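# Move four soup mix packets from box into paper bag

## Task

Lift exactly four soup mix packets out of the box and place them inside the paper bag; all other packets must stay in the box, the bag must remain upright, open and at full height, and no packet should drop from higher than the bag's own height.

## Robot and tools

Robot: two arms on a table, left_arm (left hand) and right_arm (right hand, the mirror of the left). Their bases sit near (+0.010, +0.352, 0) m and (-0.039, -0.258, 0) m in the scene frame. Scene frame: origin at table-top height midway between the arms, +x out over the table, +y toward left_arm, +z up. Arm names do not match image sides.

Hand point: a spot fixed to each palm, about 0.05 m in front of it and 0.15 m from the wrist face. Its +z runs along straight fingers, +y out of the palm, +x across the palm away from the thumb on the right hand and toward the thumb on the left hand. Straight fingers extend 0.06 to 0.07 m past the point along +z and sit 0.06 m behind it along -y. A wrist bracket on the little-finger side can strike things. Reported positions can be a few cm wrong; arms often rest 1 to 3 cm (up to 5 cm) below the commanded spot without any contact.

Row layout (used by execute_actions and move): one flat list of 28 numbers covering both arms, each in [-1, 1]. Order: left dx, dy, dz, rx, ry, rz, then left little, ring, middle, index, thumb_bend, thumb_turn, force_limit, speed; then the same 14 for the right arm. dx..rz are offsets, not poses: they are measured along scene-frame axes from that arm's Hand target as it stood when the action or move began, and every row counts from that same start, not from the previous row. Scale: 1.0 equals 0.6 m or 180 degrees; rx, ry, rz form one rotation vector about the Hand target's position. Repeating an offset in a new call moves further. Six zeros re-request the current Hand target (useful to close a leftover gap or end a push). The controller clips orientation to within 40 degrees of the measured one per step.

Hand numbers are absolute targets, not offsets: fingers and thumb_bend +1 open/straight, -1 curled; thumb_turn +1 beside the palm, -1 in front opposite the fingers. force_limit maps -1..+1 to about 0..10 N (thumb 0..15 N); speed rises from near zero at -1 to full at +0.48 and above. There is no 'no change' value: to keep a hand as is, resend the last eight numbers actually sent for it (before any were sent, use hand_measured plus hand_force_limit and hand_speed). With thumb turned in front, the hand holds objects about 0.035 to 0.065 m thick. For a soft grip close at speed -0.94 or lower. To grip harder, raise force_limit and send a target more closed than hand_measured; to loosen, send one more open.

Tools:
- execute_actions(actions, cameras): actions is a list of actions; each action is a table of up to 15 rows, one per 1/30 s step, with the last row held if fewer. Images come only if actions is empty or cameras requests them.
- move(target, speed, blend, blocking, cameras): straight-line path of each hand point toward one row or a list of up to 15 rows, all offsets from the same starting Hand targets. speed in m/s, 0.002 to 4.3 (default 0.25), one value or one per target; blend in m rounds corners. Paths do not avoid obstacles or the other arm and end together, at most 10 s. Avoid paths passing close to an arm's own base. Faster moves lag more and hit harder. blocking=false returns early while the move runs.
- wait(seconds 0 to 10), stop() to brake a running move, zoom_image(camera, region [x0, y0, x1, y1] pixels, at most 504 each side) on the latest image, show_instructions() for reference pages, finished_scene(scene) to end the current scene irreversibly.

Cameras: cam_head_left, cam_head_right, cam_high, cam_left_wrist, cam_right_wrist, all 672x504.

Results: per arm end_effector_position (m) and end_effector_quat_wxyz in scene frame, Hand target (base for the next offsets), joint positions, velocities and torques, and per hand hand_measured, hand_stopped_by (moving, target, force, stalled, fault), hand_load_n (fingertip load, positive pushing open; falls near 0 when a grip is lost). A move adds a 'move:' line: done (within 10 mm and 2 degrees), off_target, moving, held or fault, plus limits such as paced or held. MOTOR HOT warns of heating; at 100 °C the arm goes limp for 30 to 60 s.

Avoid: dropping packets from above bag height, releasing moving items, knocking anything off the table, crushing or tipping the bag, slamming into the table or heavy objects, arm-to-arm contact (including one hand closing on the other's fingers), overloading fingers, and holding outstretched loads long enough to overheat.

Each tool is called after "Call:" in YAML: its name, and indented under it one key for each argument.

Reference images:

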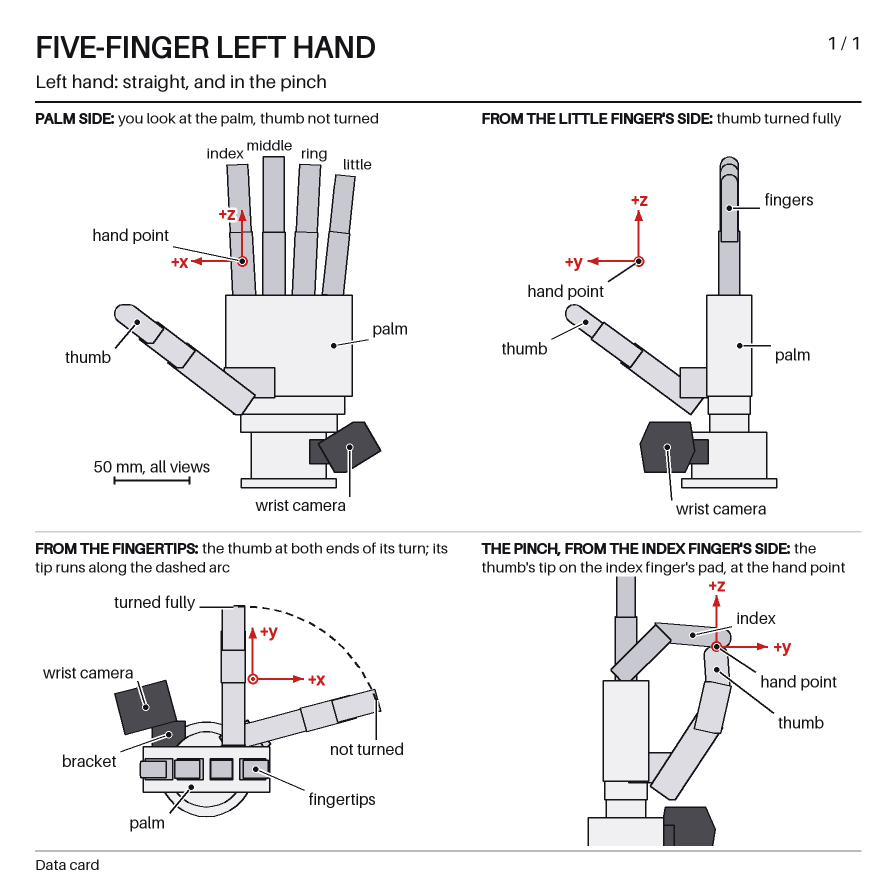

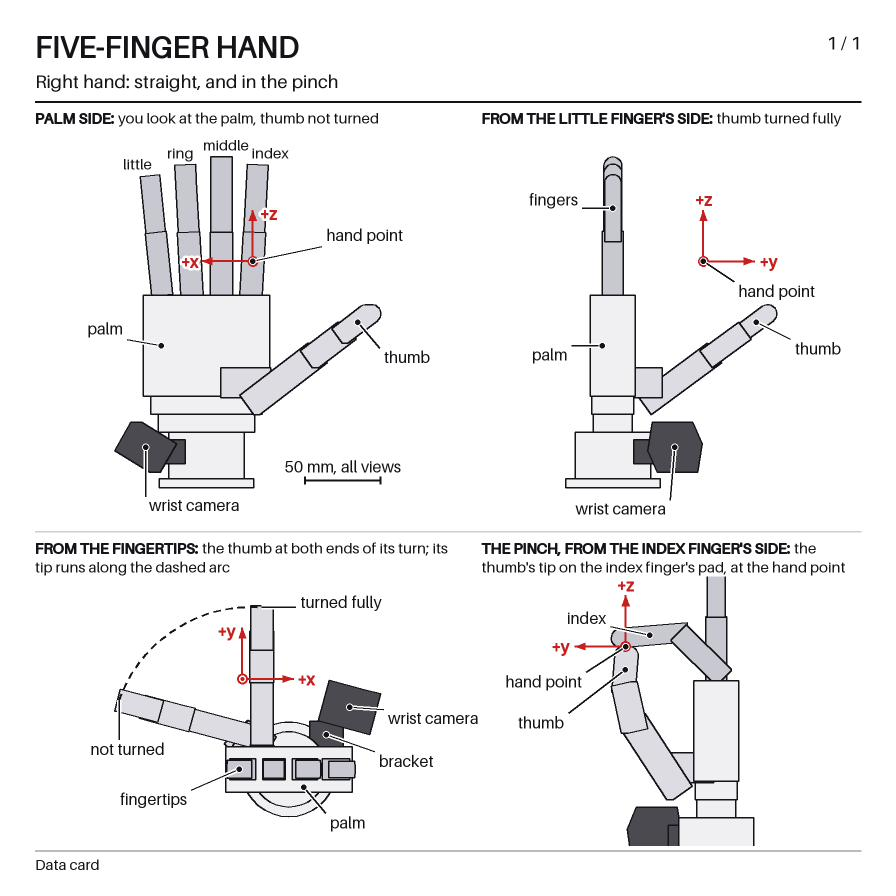

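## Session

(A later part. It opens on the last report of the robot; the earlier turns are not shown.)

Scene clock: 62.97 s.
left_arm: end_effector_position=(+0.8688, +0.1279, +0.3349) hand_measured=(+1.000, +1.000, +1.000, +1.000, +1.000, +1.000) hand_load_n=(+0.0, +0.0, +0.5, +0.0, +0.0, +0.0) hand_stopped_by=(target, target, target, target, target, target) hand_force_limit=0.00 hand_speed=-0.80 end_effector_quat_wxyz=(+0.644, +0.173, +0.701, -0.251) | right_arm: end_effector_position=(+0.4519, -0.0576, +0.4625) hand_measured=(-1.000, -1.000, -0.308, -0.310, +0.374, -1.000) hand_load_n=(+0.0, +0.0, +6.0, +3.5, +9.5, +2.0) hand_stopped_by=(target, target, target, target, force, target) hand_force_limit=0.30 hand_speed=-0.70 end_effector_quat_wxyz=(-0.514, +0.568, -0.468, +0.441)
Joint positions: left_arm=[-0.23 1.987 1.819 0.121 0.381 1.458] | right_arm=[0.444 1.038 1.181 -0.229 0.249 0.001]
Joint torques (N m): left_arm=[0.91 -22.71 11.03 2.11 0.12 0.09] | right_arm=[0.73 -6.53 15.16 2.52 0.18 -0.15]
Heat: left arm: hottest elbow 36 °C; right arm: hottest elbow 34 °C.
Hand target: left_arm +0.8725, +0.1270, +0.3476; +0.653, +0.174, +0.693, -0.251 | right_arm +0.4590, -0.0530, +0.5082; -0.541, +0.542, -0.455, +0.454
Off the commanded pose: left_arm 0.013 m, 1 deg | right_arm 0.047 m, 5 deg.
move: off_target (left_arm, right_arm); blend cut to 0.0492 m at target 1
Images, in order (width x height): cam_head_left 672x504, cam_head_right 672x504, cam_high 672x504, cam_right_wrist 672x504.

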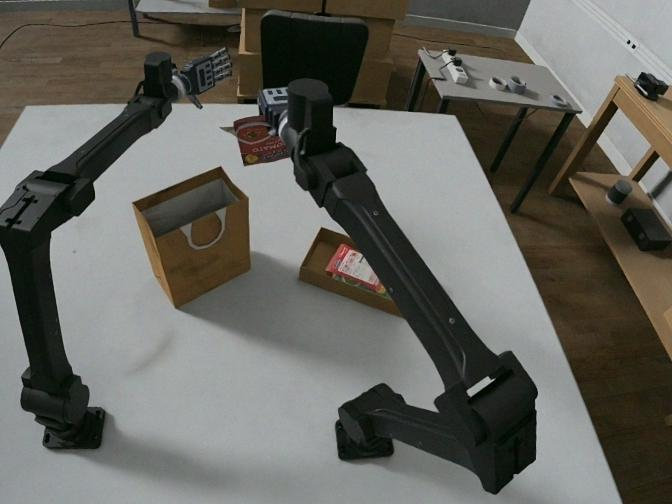

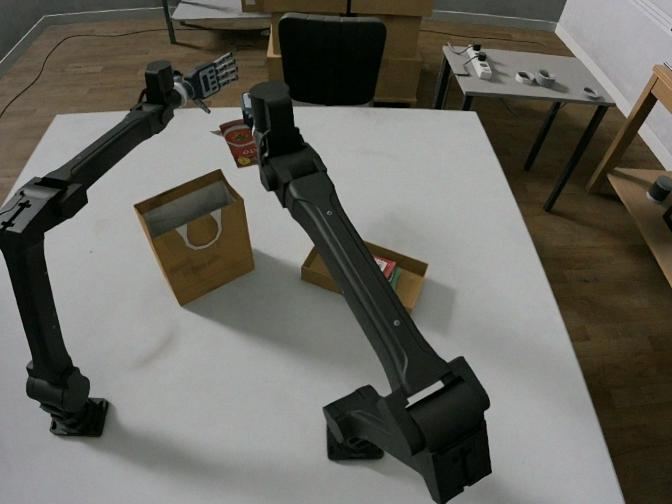

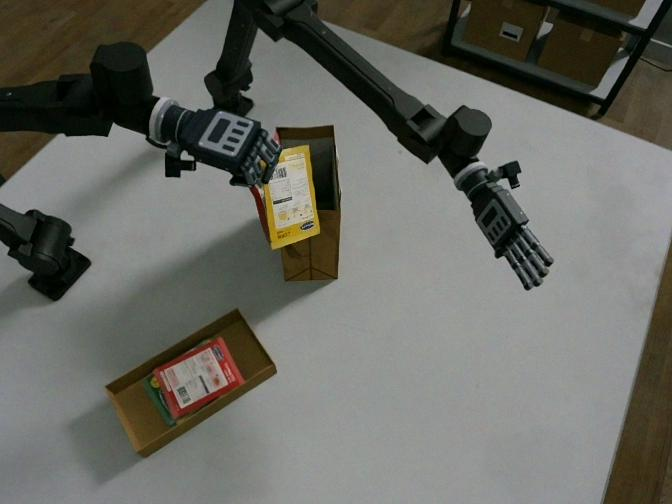

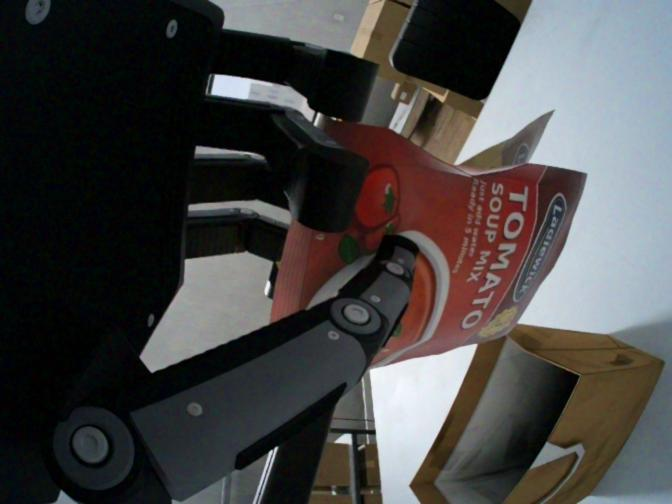

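Call:
move:
  target: [0,0,0,0,0,0,1,1,1,1,1,1,0,-0.8, 0.015,0.29,0.0,0,0,0.04,-1,-1,-0.31,-0.31,-0.1,-1,0.3,-0.7]
  speed: 0.25
  cameras: ["cam_high","cam_right_wrist","cam_head_left","cam_head_right"]

Call:
zoom_image:
  camera: "cam_high"
  region: [200, 40, 400, 290]

Scene clock: 67.07 s.
left_arm: end_effector_position=(+0.8688, +0.1279, +0.3349) hand_measured=(+1.000, +1.000, +1.000, +1.000, +1.000, +1.000) hand_load_n=(+0.0, +0.0, +0.0, +0.0, +0.0, +0.0) hand_stopped_by=(target, target, target, target, target, target) hand_force_limit=0.00 hand_speed=-0.80 end_effector_quat_wxyz=(+0.644, +0.173, +0.701, -0.251) | right_arm: end_effector_position=(+0.4608, +0.1149, +0.4644) hand_measured=(-1.000, -1.000, -0.308, -0.310, +0.374, -1.000) hand_load_n=(+0.0, -0.5, +6.5, +3.0, +9.5, +2.0) hand_stopped_by=(target, target, target, target, force, target) hand_force_limit=0.30 hand_speed=-0.70 end_effector_quat_wxyz=(-0.540, +0.598, -0.425, +0.412)
Joint positions: left_arm=[-0.23 1.987 1.819 0.121 0.381 1.458] | right_arm=[0.746 1.292 1.379 -0.171 0.423 0.001]
Joint torques (N m): left_arm=[0.85 -22.42 10.96 2.09 0.08 0.07] | right_arm=[0.44 -10.93 15.15 2.41 0.18 -0.14]
Heat: left arm: hottest elbow 37 °C; right arm: hottest elbow 35 °C.
Hand target: left_arm +0.8725, +0.1270, +0.3476; +0.653, +0.174, +0.693, -0.251 | right_arm +0.4680, +0.1210, +0.5084; -0.568, +0.570, -0.420, +0.419
Off the commanded pose: left_arm 0.013 m, 1 deg | right_arm 0.045 m, 5 deg.
move: off_target (left_arm, right_arm)
Images, in order (width x height): cam_head_left 672x504, cam_head_right 672x504, cam_high 672x504, cam_right_wrist 672x504.

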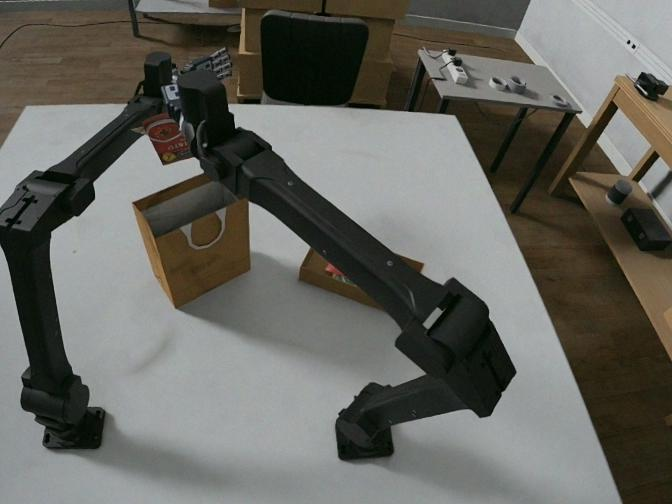

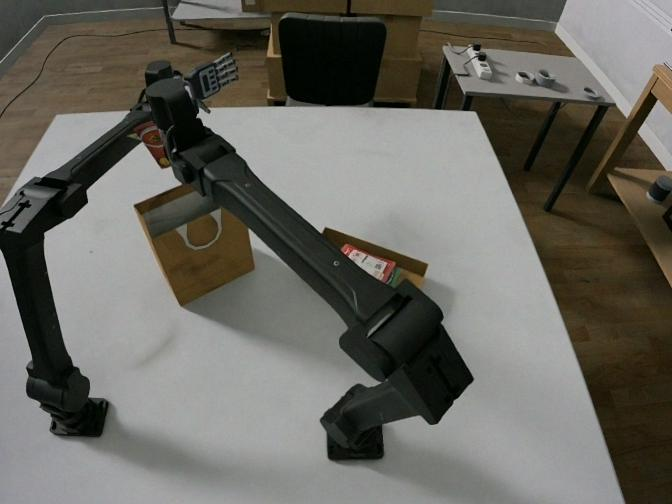

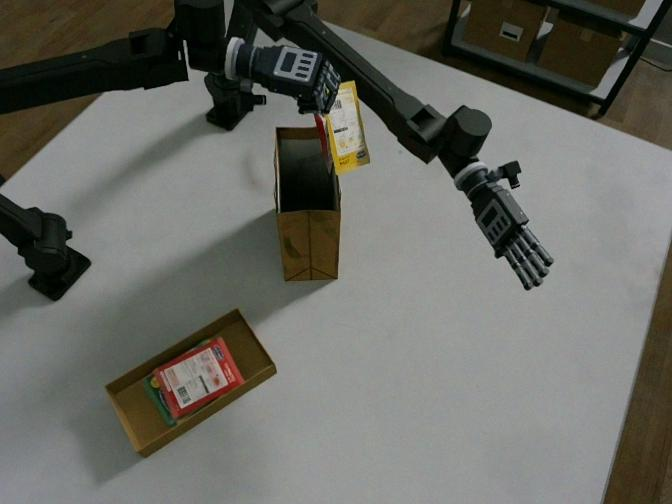

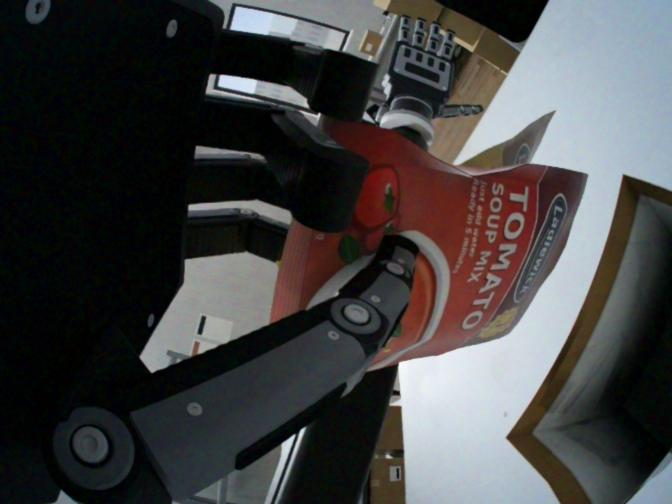

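Scaled by 2.016.

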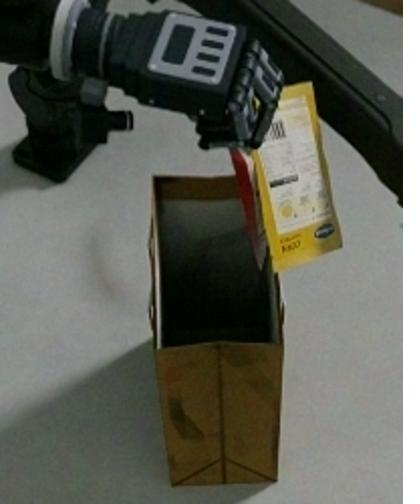

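Call:
move:
  target:
    - [-0.2,0.7,0,0,0,0.2,1,1,1,1,1,1,0,-0.8, 0,0.0,0.0,0,0,0,-1,-1,-0.31,-0.31,-0.1,-1,0.3,-0.7]
    - [-0.2,0.7,0,0,0,0.2,1,1,1,1,1,1,0,-0.8, -0.145,-0.05,0.0,0,0,0.11,-1,-1,-0.31,-0.31,-0.1,-1,0.3,-0.7]
  speed: 0.3
  blend: [0.03,0]
  cameras: ["cam_high","cam_right_wrist","cam_head_left","cam_head_right"]

Call:
zoom_image:
  camera: "cam_high"
  region: [200, 40, 400, 290]

Call:
zoom_image:
  camera: "cam_head_right"
  region: [100, 60, 300, 260]

Scene clock: 71.03 s.
left_arm: end_effector_position=(+0.7567, +0.5484, +0.3333) hand_measured=(+1.000, +1.000, +1.000, +1.000, +1.000, +1.000) hand_load_n=(+0.0, +0.0, -0.5, +0.0, +0.0, +0.0) hand_stopped_by=(target, target, target, target, target, target) hand_force_limit=0.00 hand_speed=-0.80 end_effector_quat_wxyz=(+0.688, -0.050, +0.723, -0.038) | right_arm: end_effector_position=(+0.3800, +0.0942, +0.5086) hand_measured=(-1.000, -1.000, -0.308, -0.310, +0.374, -1.000) hand_load_n=(+0.0, -0.5, +6.5, +3.5, +10.0, +2.0) hand_stopped_by=(target, target, target, target, force, target) hand_force_limit=0.30 hand_speed=-0.70 end_effector_quat_wxyz=(+0.634, -0.633, +0.315, -0.315)
Joint positions: left_arm=[0.247 1.687 1.385 0.251 0.229 1.458] | right_arm=[0.663 1.08 1.27 -0.189 -0.006 0]
Joint torques (N m): left_arm=[0.85 -19.43 8.53 2.61 0.04 0.08] | right_arm=[-0.03 -7.94 9.92 1.22 -0.16 -0.14]
Heat: left arm: hottest elbow 37 °C; right arm: hottest elbow 35 °C.
Hand target: left_arm +0.7526, +0.5471, +0.3476; +0.698, -0.049, +0.713, -0.037 | right_arm +0.3809, +0.0910, +0.5085; +0.632, -0.633, +0.316, -0.316
Off the commanded pose: left_arm 0.015 m, 2 deg | right_arm 0.003 m, 0 deg.
move: off_target (left_arm)
Images, in order (width x height): cam_head_left 672x504, cam_head_right 672x504, cam_high 672x504, cam_right_wrist 672x504.

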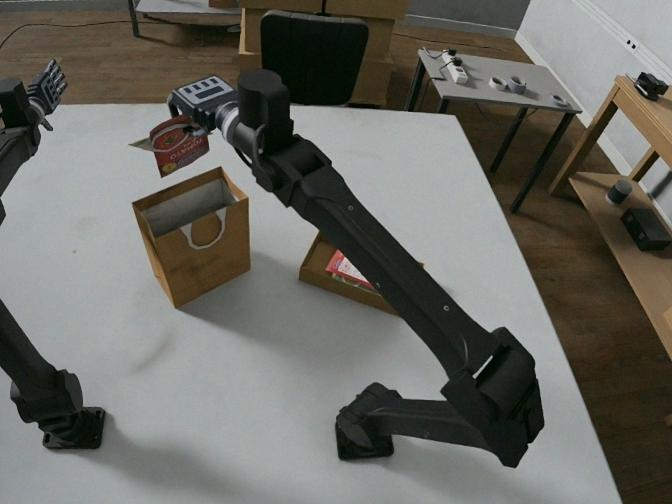

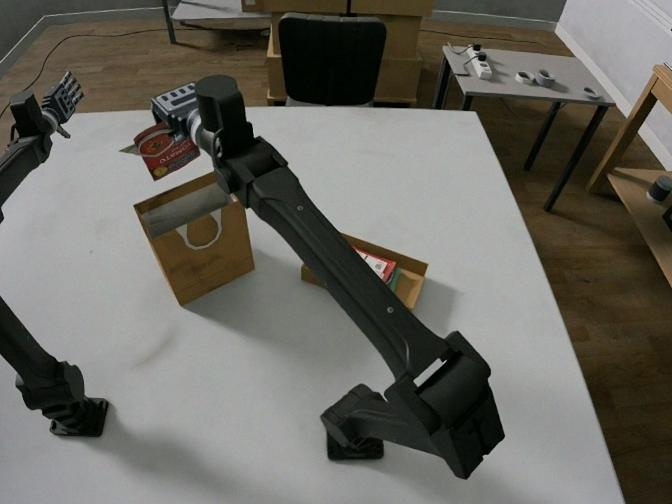

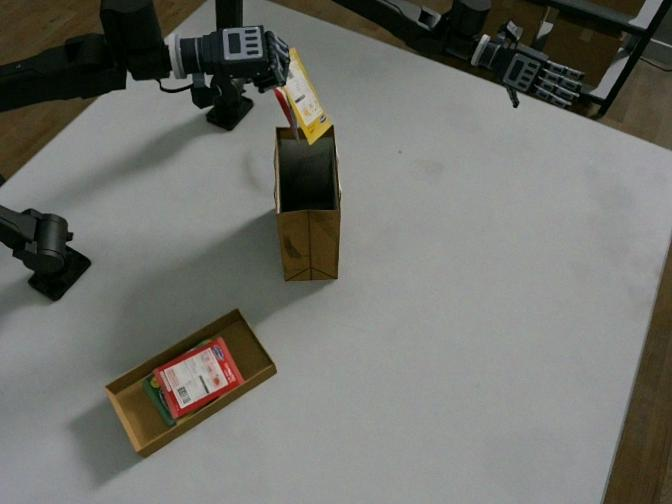

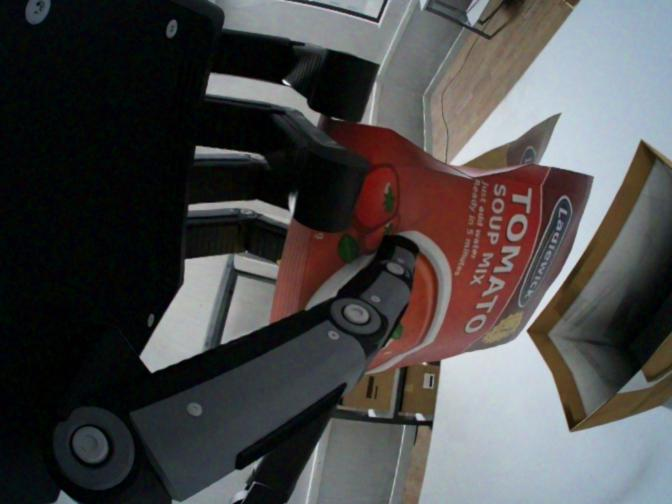

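Scaled by 2.016.

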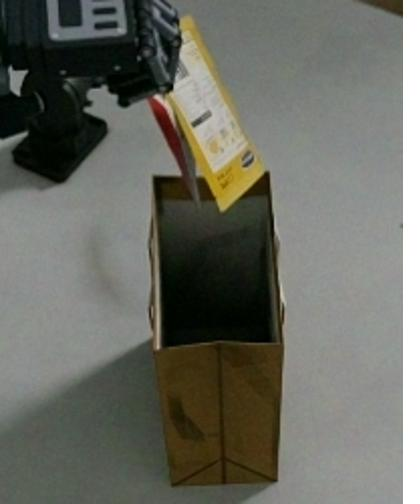

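Scaled by 2.520.

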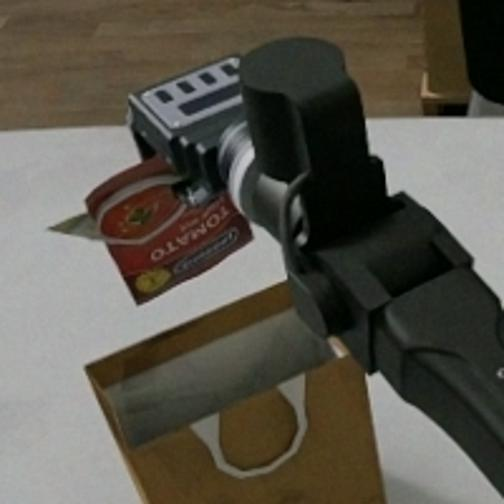

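Call:
move:
  target: [0,0,0,0,0,0,1,1,1,1,1,1,0,-0.8, 0,0.0,-0.13,0,0,0,-1,-1,-0.31,-0.31,-0.1,-1,0.3,-0.7]
  speed: 0.2
  cameras: ["cam_high","cam_right_wrist","cam_head_left","cam_head_right"]

Call:
zoom_image:
  camera: "cam_high"
  region: [200, 40, 400, 290]

Call:
zoom_image:
  camera: "cam_head_right"
  region: [100, 60, 300, 260]

Scene clock: 72.87 s.
left_arm: end_effector_position=(+0.7567, +0.5484, +0.3333) hand_measured=(+1.000, +1.000, +1.000, +1.000, +1.000, +1.000) hand_load_n=(+0.0, +0.0, -0.5, +0.0, +0.0, +0.0) hand_stopped_by=(target, target, target, target, target, target) hand_force_limit=0.00 hand_speed=-0.80 end_effector_quat_wxyz=(+0.688, -0.050, +0.723, -0.038) | right_arm: end_effector_position=(+0.3805, +0.0946, +0.4153) hand_measured=(-1.000, -1.000, -0.308, -0.310, +0.374, -1.000) hand_load_n=(+0.0, -0.5, +6.0, +3.5, +9.5, +1.5) hand_stopped_by=(target, target, target, target, force, target) hand_force_limit=0.30 hand_speed=-0.70 end_effector_quat_wxyz=(+0.619, -0.647, +0.322, -0.307)
Joint positions: left_arm=[0.247 1.687 1.385 0.251 0.229 1.458] | right_arm=[0.663 1.071 1.05 -0.024 -0.007 0]
Joint torques (N m): left_arm=[0.91 -19.37 8.65 2.44 0.09 0.09] | right_arm=[-0.38 -9.11 10.02 2.69 -0.14 -0.15]
Heat: left arm: hottest elbow 38 °C; right arm: hottest elbow 36 °C.
Hand target: left_arm +0.7526, +0.5471, +0.3476; +0.698, -0.049, +0.713, -0.037 | right_arm +0.3809, +0.0910, +0.4303; +0.632, -0.633, +0.316, -0.315
Off the commanded pose: left_arm 0.015 m, 2 deg | right_arm 0.016 m, 2 deg.
move: off_target (left_arm, right_arm)
Images, in order (width x height): cam_head_left 672x504, cam_head_right 672x504, cam_high 672x504, cam_right_wrist 672x504.

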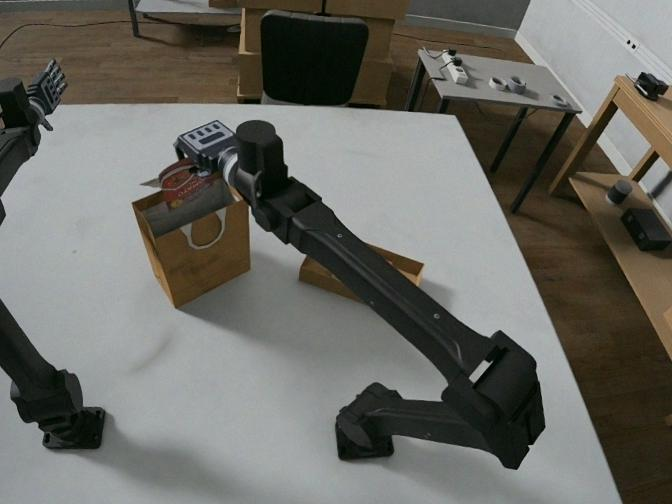

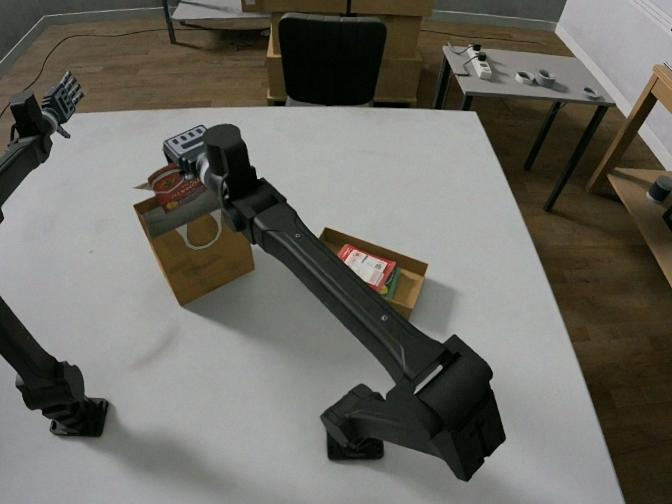

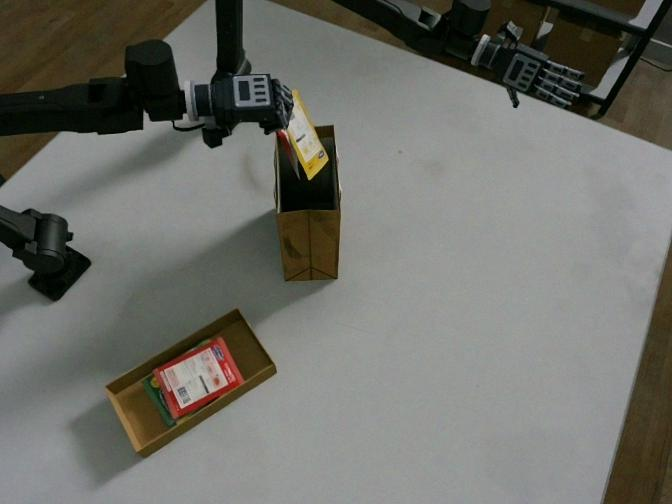

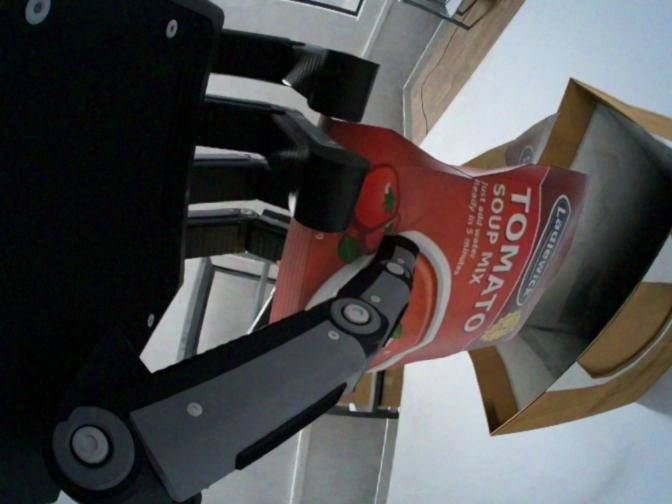

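Scaled by 2.016.

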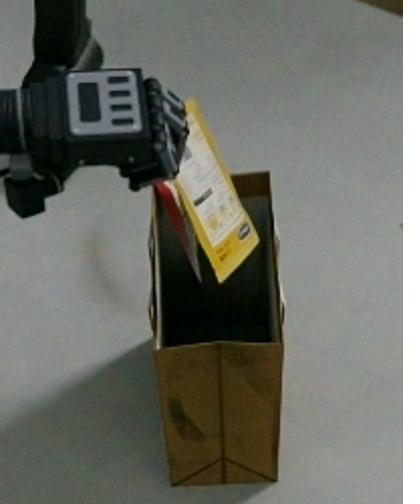

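Scaled by 2.520.

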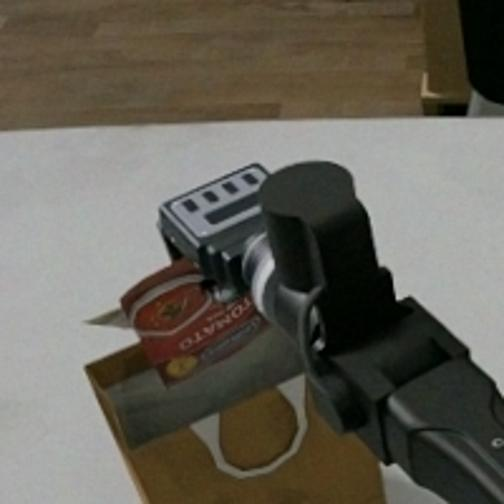

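Call:
move:
  target: [0,0,0,0,0,0,1,1,1,1,1,1,0,-0.8, -0.008,-0.006,-0.12,0,0,0,-1,-1,-0.31,-0.31,-0.1,-1,0.3,-0.7]
  speed: 0.12
  cameras: ["cam_high","cam_right_wrist","cam_head_left","cam_head_right"]

Call:
zoom_image:
  camera: "cam_high"
  region: [200, 40, 400, 290]

Call:
zoom_image:
  camera: "cam_head_right"
  region: [100, 60, 300, 260]

Scene clock: 75.23 s.
left_arm: end_effector_position=(+0.7567, +0.5484, +0.3333) hand_measured=(+1.000, +1.000, +1.000, +1.000, +1.000, +1.000) hand_load_n=(+0.0, +0.0, +0.0, +0.0, +0.0, +0.0) hand_stopped_by=(target, target, target, target, target, target) hand_force_limit=0.00 hand_speed=-0.80 end_effector_quat_wxyz=(+0.688, -0.050, +0.723, -0.038) | right_arm: end_effector_position=(+0.3732, +0.0892, +0.3496) hand_measured=(-1.000, -1.000, -0.308, -0.310, +0.374, -1.000) hand_load_n=(+0.0, -0.5, +6.0, +3.5, +9.5, +2.0) hand_stopped_by=(target, target, target, target, force, target) hand_force_limit=0.30 hand_speed=-0.70 end_effector_quat_wxyz=(+0.623, -0.644, +0.320, -0.309)
Joint positions: left_arm=[0.247 1.687 1.385 0.251 0.229 1.458] | right_arm=[0.663 1.065 0.865 0.167 -0.007 0]
Joint torques (N m): left_arm=[0.73 -19.49 8.5 2.29 0.03 0.1] | right_arm=[-0.09 -7.47 9.8 2.56 -0.15 -0.12]
Heat: left arm: hottest elbow 38 °C; right arm: hottest elbow 36 °C.
Hand target: left_arm +0.7526, +0.5471, +0.3476; +0.698, -0.049, +0.713, -0.037 | right_arm +0.3761, +0.0874, +0.3583; +0.632, -0.634, +0.316, -0.315
Off the commanded pose: left_arm 0.015 m, 2 deg | right_arm 0.009 m, 2 deg.
move: off_target (left_arm)
Images, in order (width x height): cam_head_left 672x504, cam_head_right 672x504, cam_high 672x504, cam_right_wrist 672x504.

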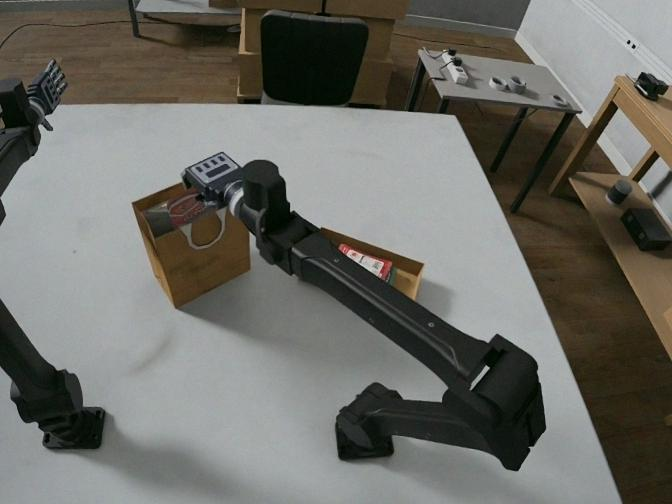

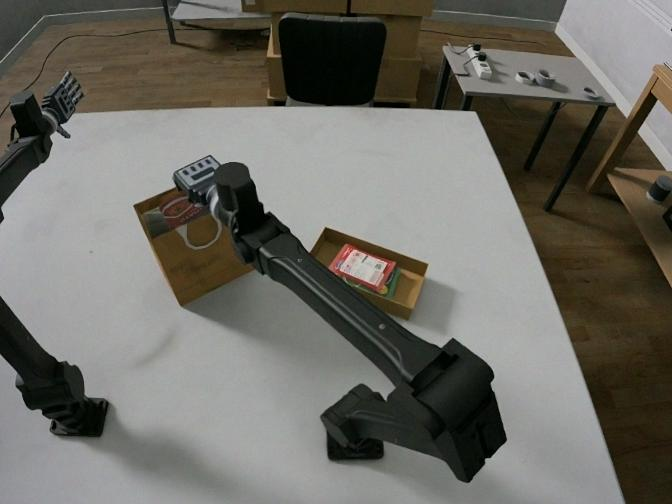

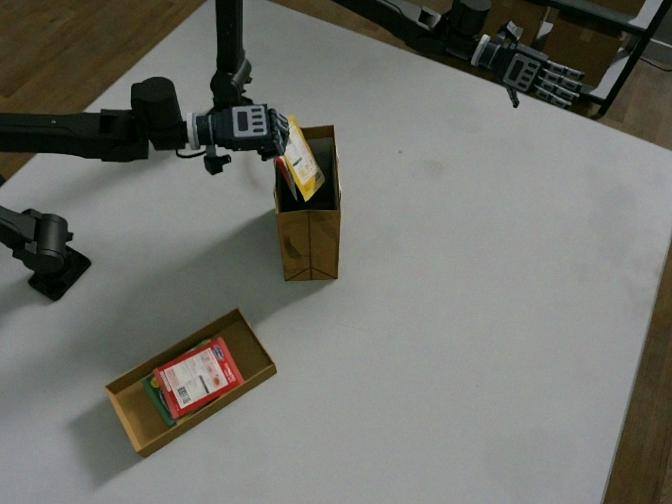

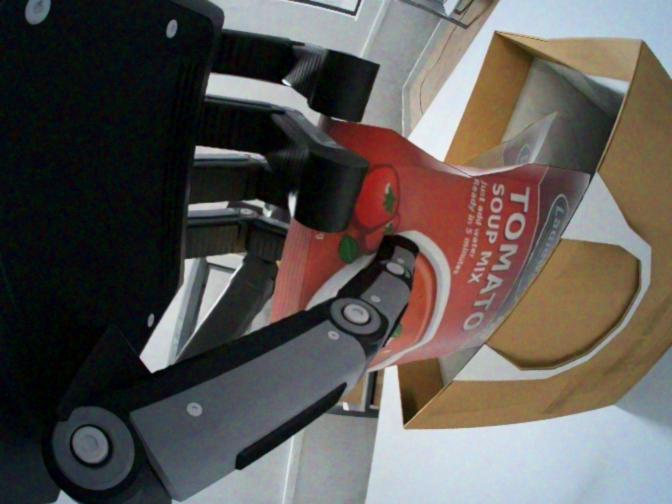

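Scaled by 2.016.

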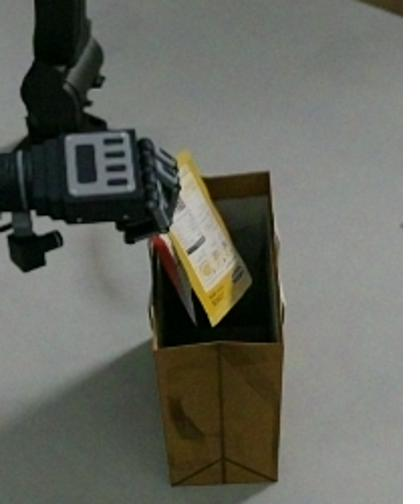

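Scaled by 2.520.

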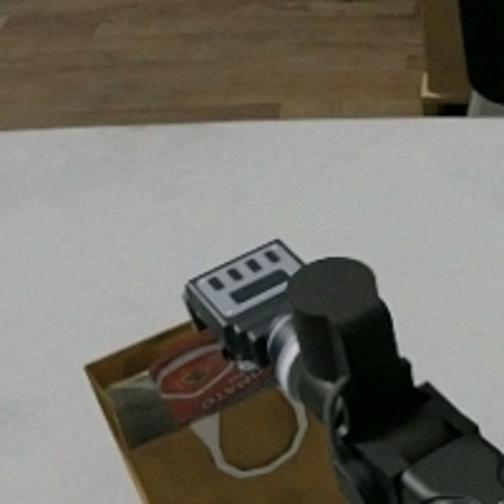

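Call:
move:
  target: [0,0,0,0,0,0,1,1,1,1,1,1,0,-0.8, 0,0,0,0,0,0,-1,-1,0.4,0.4,0.5,-1,0.3,-0.2]
  speed: 0.12
  cameras: ["cam_high","cam_right_wrist","cam_head_left"]

Call:
zoom_image:
  camera: "cam_high"
  region: [200, 40, 400, 290]

Scene clock: 76.73 s.
left_arm: end_effector_position=(+0.7567, +0.5484, +0.3333) hand_measured=(+1.000, +1.000, +1.000, +1.000, +1.000, +1.000) hand_load_n=(+0.0, +0.0, +0.0, +0.0, +0.0, +0.0) hand_stopped_by=(target, target, target, target, target, target) hand_force_limit=0.00 hand_speed=-0.80 end_effector_quat_wxyz=(+0.688, -0.050, +0.723, -0.038) | right_arm: end_effector_position=(+0.3737, +0.0896, +0.3521) hand_measured=(-1.000, -1.000, +0.400, +0.400, +0.500, -1.000) hand_load_n=(+0.0, +0.0, +0.0, +0.0, +0.0, +0.0) hand_stopped_by=(target, target, target, target, target, target) hand_force_limit=0.30 hand_speed=-0.20 end_effector_quat_wxyz=(+0.626, -0.641, +0.319, -0.311)
Joint positions: left_arm=[0.247 1.687 1.385 0.251 0.229 1.458] | right_arm=[0.663 1.065 0.865 0.176 -0.007 0]
Joint torques (N m): left_arm=[1.08 -19.72 8.51 2.5 0.02 0.01] | right_arm=[-0.21 -7.59 9.73 2.29 -0.16 -0.15]
Heat: left arm: hottest elbow 38 °C; right arm: hottest elbow 36 °C.
Hand target: left_arm +0.7526, +0.5471, +0.3476; +0.698, -0.049, +0.713, -0.037 | right_arm +0.3761, +0.0874, +0.3583; +0.632, -0.633, +0.316, -0.316
Off the commanded pose: left_arm 0.015 m, 2 deg | right_arm 0.007 m, 1 deg.
move: off_target (left_arm)
Images, in order (width x height): cam_head_left 672x504, cam_high 672x504, cam_right_wrist 672x504.

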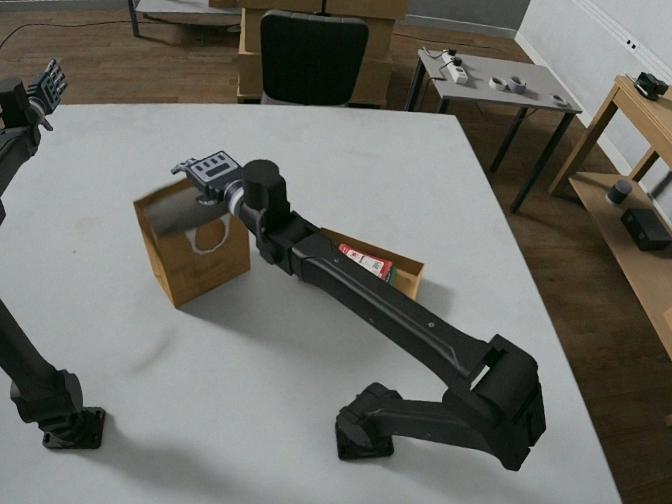

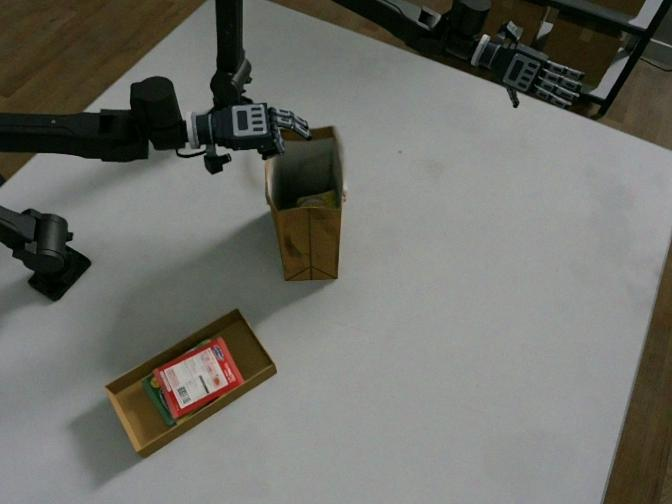

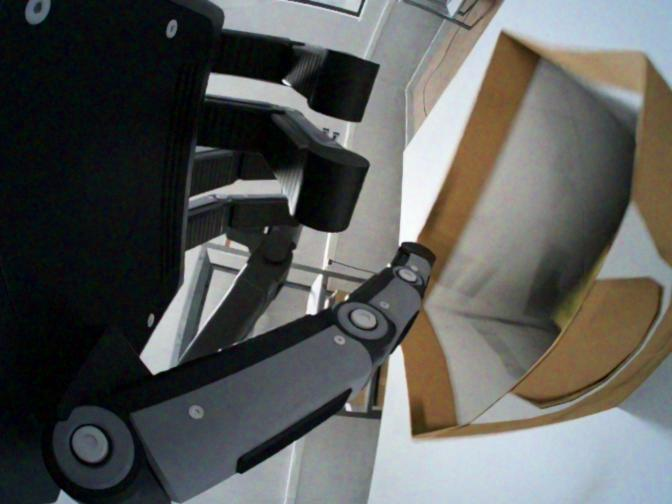

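Scaled by 2.016.

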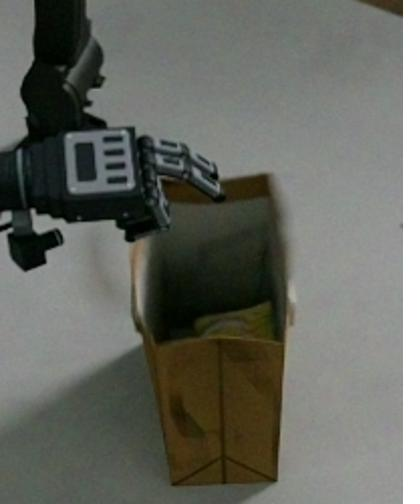

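Call:
move:
  target: [0,0,0,0,0,0,1,1,1,1,1,1,0,-0.8, -0.03,-0.02,0.2,0,0,0,-1,-1,0.05,0.05,1,-1,0.3,-0.2]
  speed: 0.2
  cameras: ["cam_high","cam_right_wrist","cam_head_left"]

Call:
zoom_image:
  camera: "cam_high"
  region: [200, 40, 400, 290]

Call:
zoom_image:
  camera: "cam_high"
  region: [90, 300, 290, 470]

Call:
zoom_image:
  camera: "cam_right_wrist"
  region: [380, 0, 672, 500]

Scene clock: 78.43 s.
left_arm: end_effector_position=(+0.7567, +0.5484, +0.3333) hand_measured=(+1.000, +1.000, +1.000, +1.000, +1.000, +1.000) hand_load_n=(+0.0, +0.0, +0.0, -0.5, +0.0, +0.0) hand_stopped_by=(target, target, target, target, target, target) hand_force_limit=0.00 hand_speed=-0.80 end_effector_quat_wxyz=(+0.688, -0.050, +0.723, -0.038) | right_arm: end_effector_position=(+0.3527, +0.0739, +0.4545) hand_measured=(-1.000, -1.000, +0.050, +0.050, +1.000, -1.000) hand_load_n=(+0.0, +0.0, +0.0, +0.0, +0.0, +0.0) hand_stopped_by=(target, target, target, target, target, target) hand_force_limit=0.30 hand_speed=-0.20 end_effector_quat_wxyz=(+0.625, -0.642, +0.319, -0.310)
Joint positions: left_arm=[0.247 1.687 1.385 0.251 0.229 1.458] | right_arm=[0.663 0.977 1.081 -0.132 -0.007 0]
Joint torques (N m): left_arm=[1.61 -19.72 8.34 2.65 0.05 0.11] | right_arm=[-0.21 -5.25 14.15 1.1 -0.05 -0.15]
Heat: left arm: hottest elbow 38 °C; right arm: hottest elbow 36 °C.
Hand target: left_arm +0.7526, +0.5471, +0.3476; +0.698, -0.049, +0.713, -0.037 | right_arm +0.3581, +0.0754, +0.4783; +0.632, -0.633, +0.316, -0.316
Off the commanded pose: left_arm 0.015 m, 2 deg | right_arm 0.024 m, 1 deg.
move: off_target (left_arm, right_arm)
Images, in order (width x height): cam_head_left 672x504, cam_high 672x504, cam_right_wrist 672x504.

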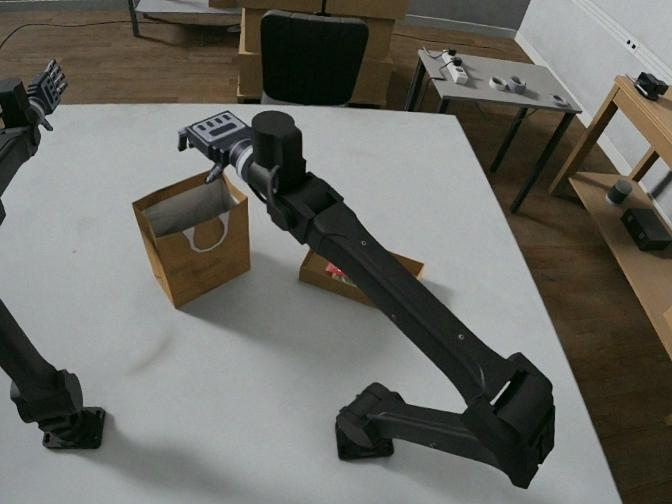

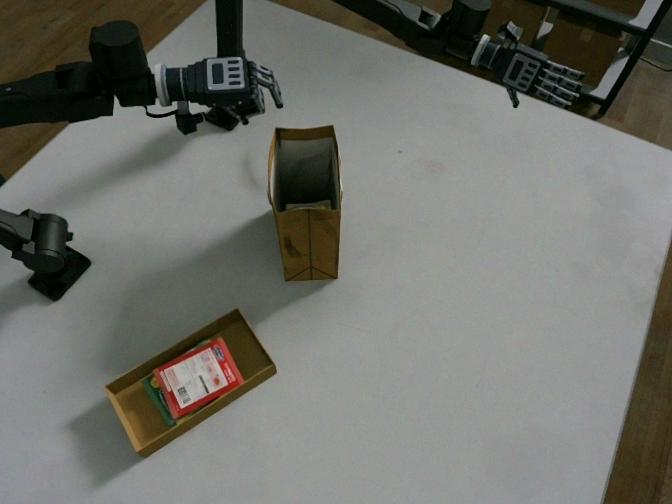

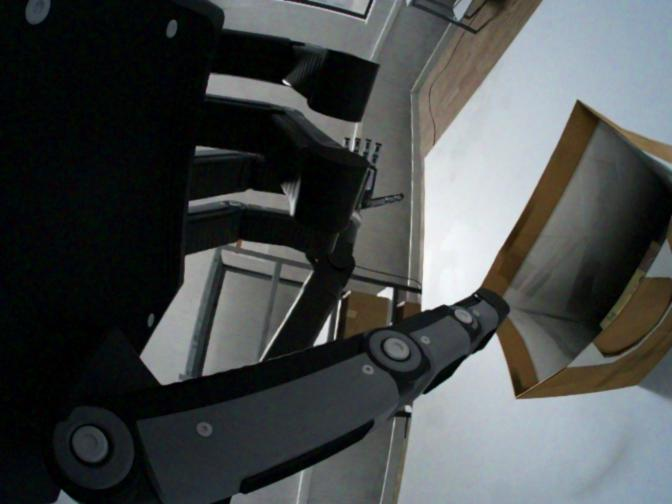

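Scaled by 2.016.

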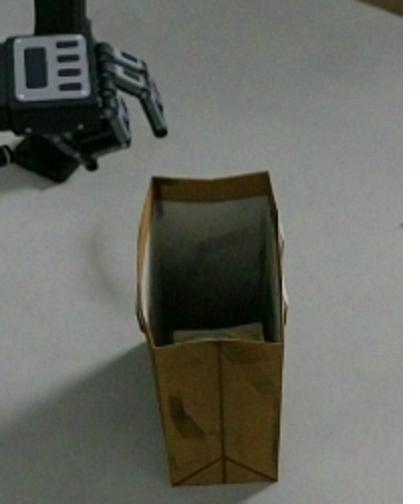

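Scaled by 2.520.

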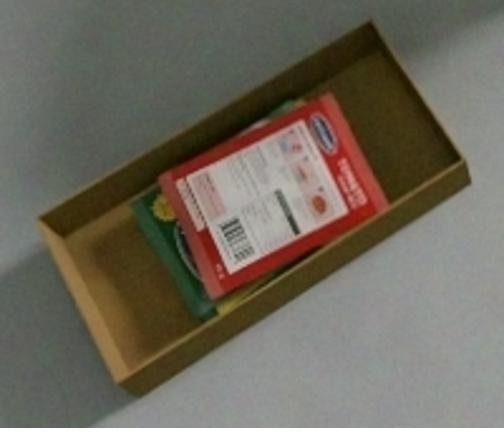

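Scaled by 1.008 from the camera's 672x504 image, which has a finer 960x720 frame.

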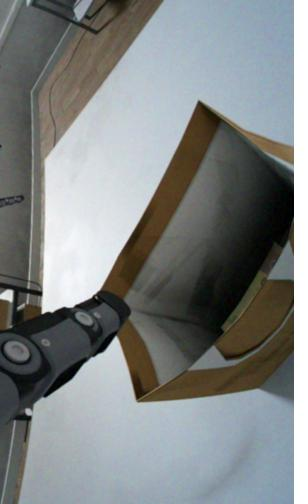

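Call:
move:
  target:
    - [0,0,0,0,0,0,1,1,1,1,1,1,0,-0.8, -0.047,-0.259,0.036,0,0,0,-1,-1,0.05,0.05,1,-1,0.3,-0.2]
    - [0,0,0,0,0,0,1,1,1,1,1,1,0,-0.8, 0.07,-0.642,-0.297,-0.3442,0.3636,0.057,-1,-1,0.05,0.05,1,-1,0.3,-0.2]
  speed: 0.35
  blend: [0.05,0]
  cameras: ["cam_high","cam_right_wrist","cam_head_left"]

Call:
zoom_image:
  camera: "cam_right_wrist"
  region: [180, 50, 580, 340]

Call:
zoom_image:
  camera: "cam_head_left"
  region: [290, 210, 440, 330]

Scene clock: 82.63 s.
left_arm: end_effector_position=(+0.7567, +0.5484, +0.3333) hand_measured=(+1.000, +1.000, +1.000, +1.000, +1.000, +1.000) hand_load_n=(+0.0, +0.0, +0.0, +0.0, +0.0, +0.0) hand_stopped_by=(target, target, target, target, target, target) hand_force_limit=0.00 hand_speed=-0.80 end_effector_quat_wxyz=(+0.688, -0.050, +0.723, -0.038) | right_arm: end_effector_position=(+0.3906, -0.3097, +0.2877) hand_measured=(-1.000, -1.000, +0.050, +0.050, +1.000, -1.000) hand_load_n=(+0.0, +0.0, +0.0, +0.0, +0.0, +0.0) hand_stopped_by=(target, target, target, target, target, target) hand_force_limit=0.30 hand_speed=-0.20 end_effector_quat_wxyz=(-0.003, +0.938, -0.348, +0.010)
Joint positions: left_arm=[0.247 1.687 1.385 0.251 0.229 1.458] | right_arm=[-0.031 1.622 1.758 -1.687 0 -0.912]
Joint torques (N m): left_arm=[1.03 -19.49 8.27 2.4 0.05 0.07] | right_arm=[0.62 -14.33 12.14 -0.51 0.23 -0.21]
Heat: left arm: hottest elbow 39 °C; right arm: hottest elbow 37 °C.
Hand target: left_arm +0.7526, +0.5471, +0.3476; +0.698, -0.049, +0.713, -0.037 | right_arm +0.4001, -0.3098, +0.3002; +0.000, +0.940, -0.342, -0.001
Off the commanded pose: left_arm 0.015 m, 2 deg | right_arm 0.016 m, 1 deg.
joint sent to its limit (right arm) — joint 4 (wrist pitch), lower limit. The joint targets are off in orientation, not in position.
move: off_target (left_arm, right_arm)
Images, in order (width x height): cam_head_left 672x504, cam_high 672x504, cam_right_wrist 672x504.

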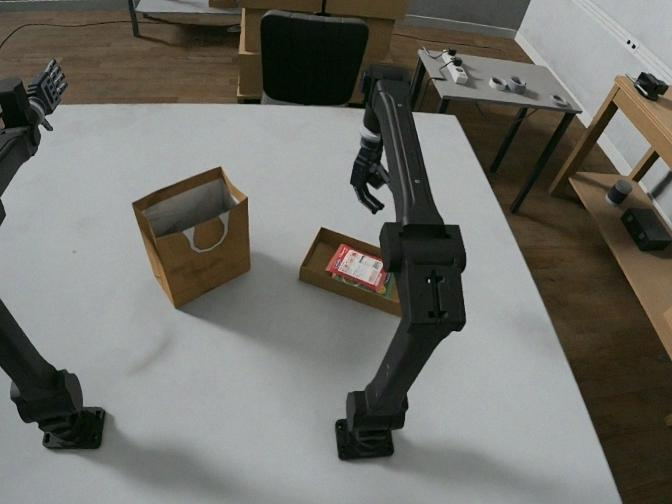

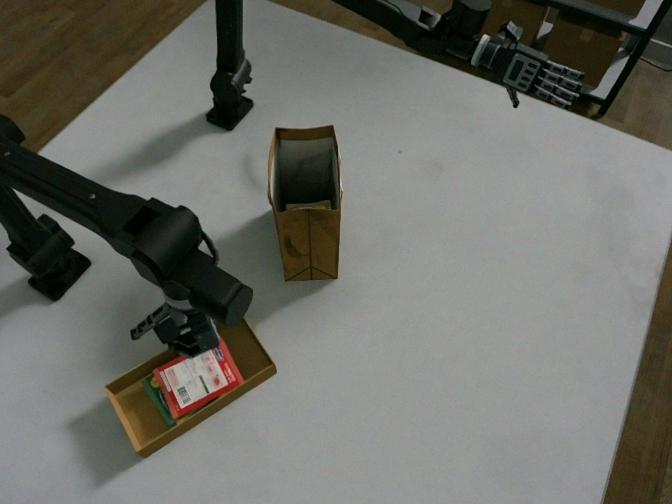

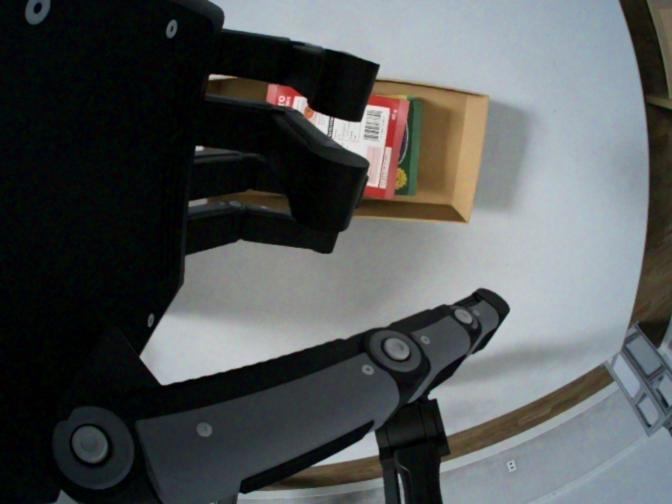

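Scaled by 1.260 from the camera's 672x504 image, which has a finer 960x720 frame.

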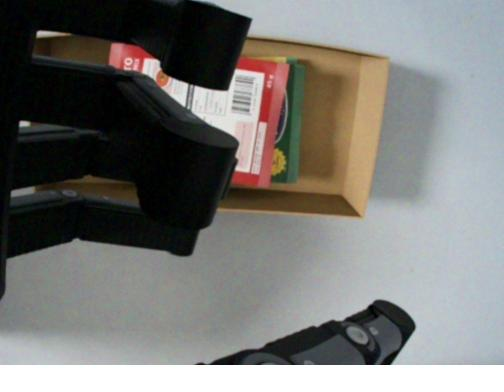

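Scaled by 3.360.

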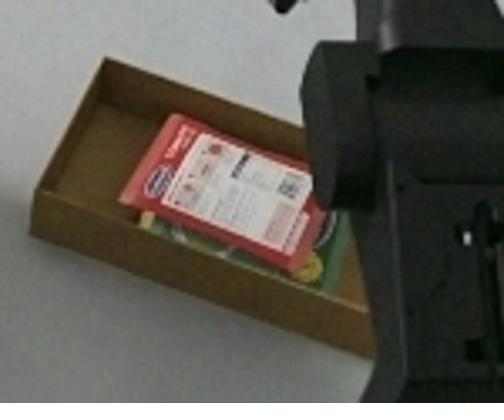

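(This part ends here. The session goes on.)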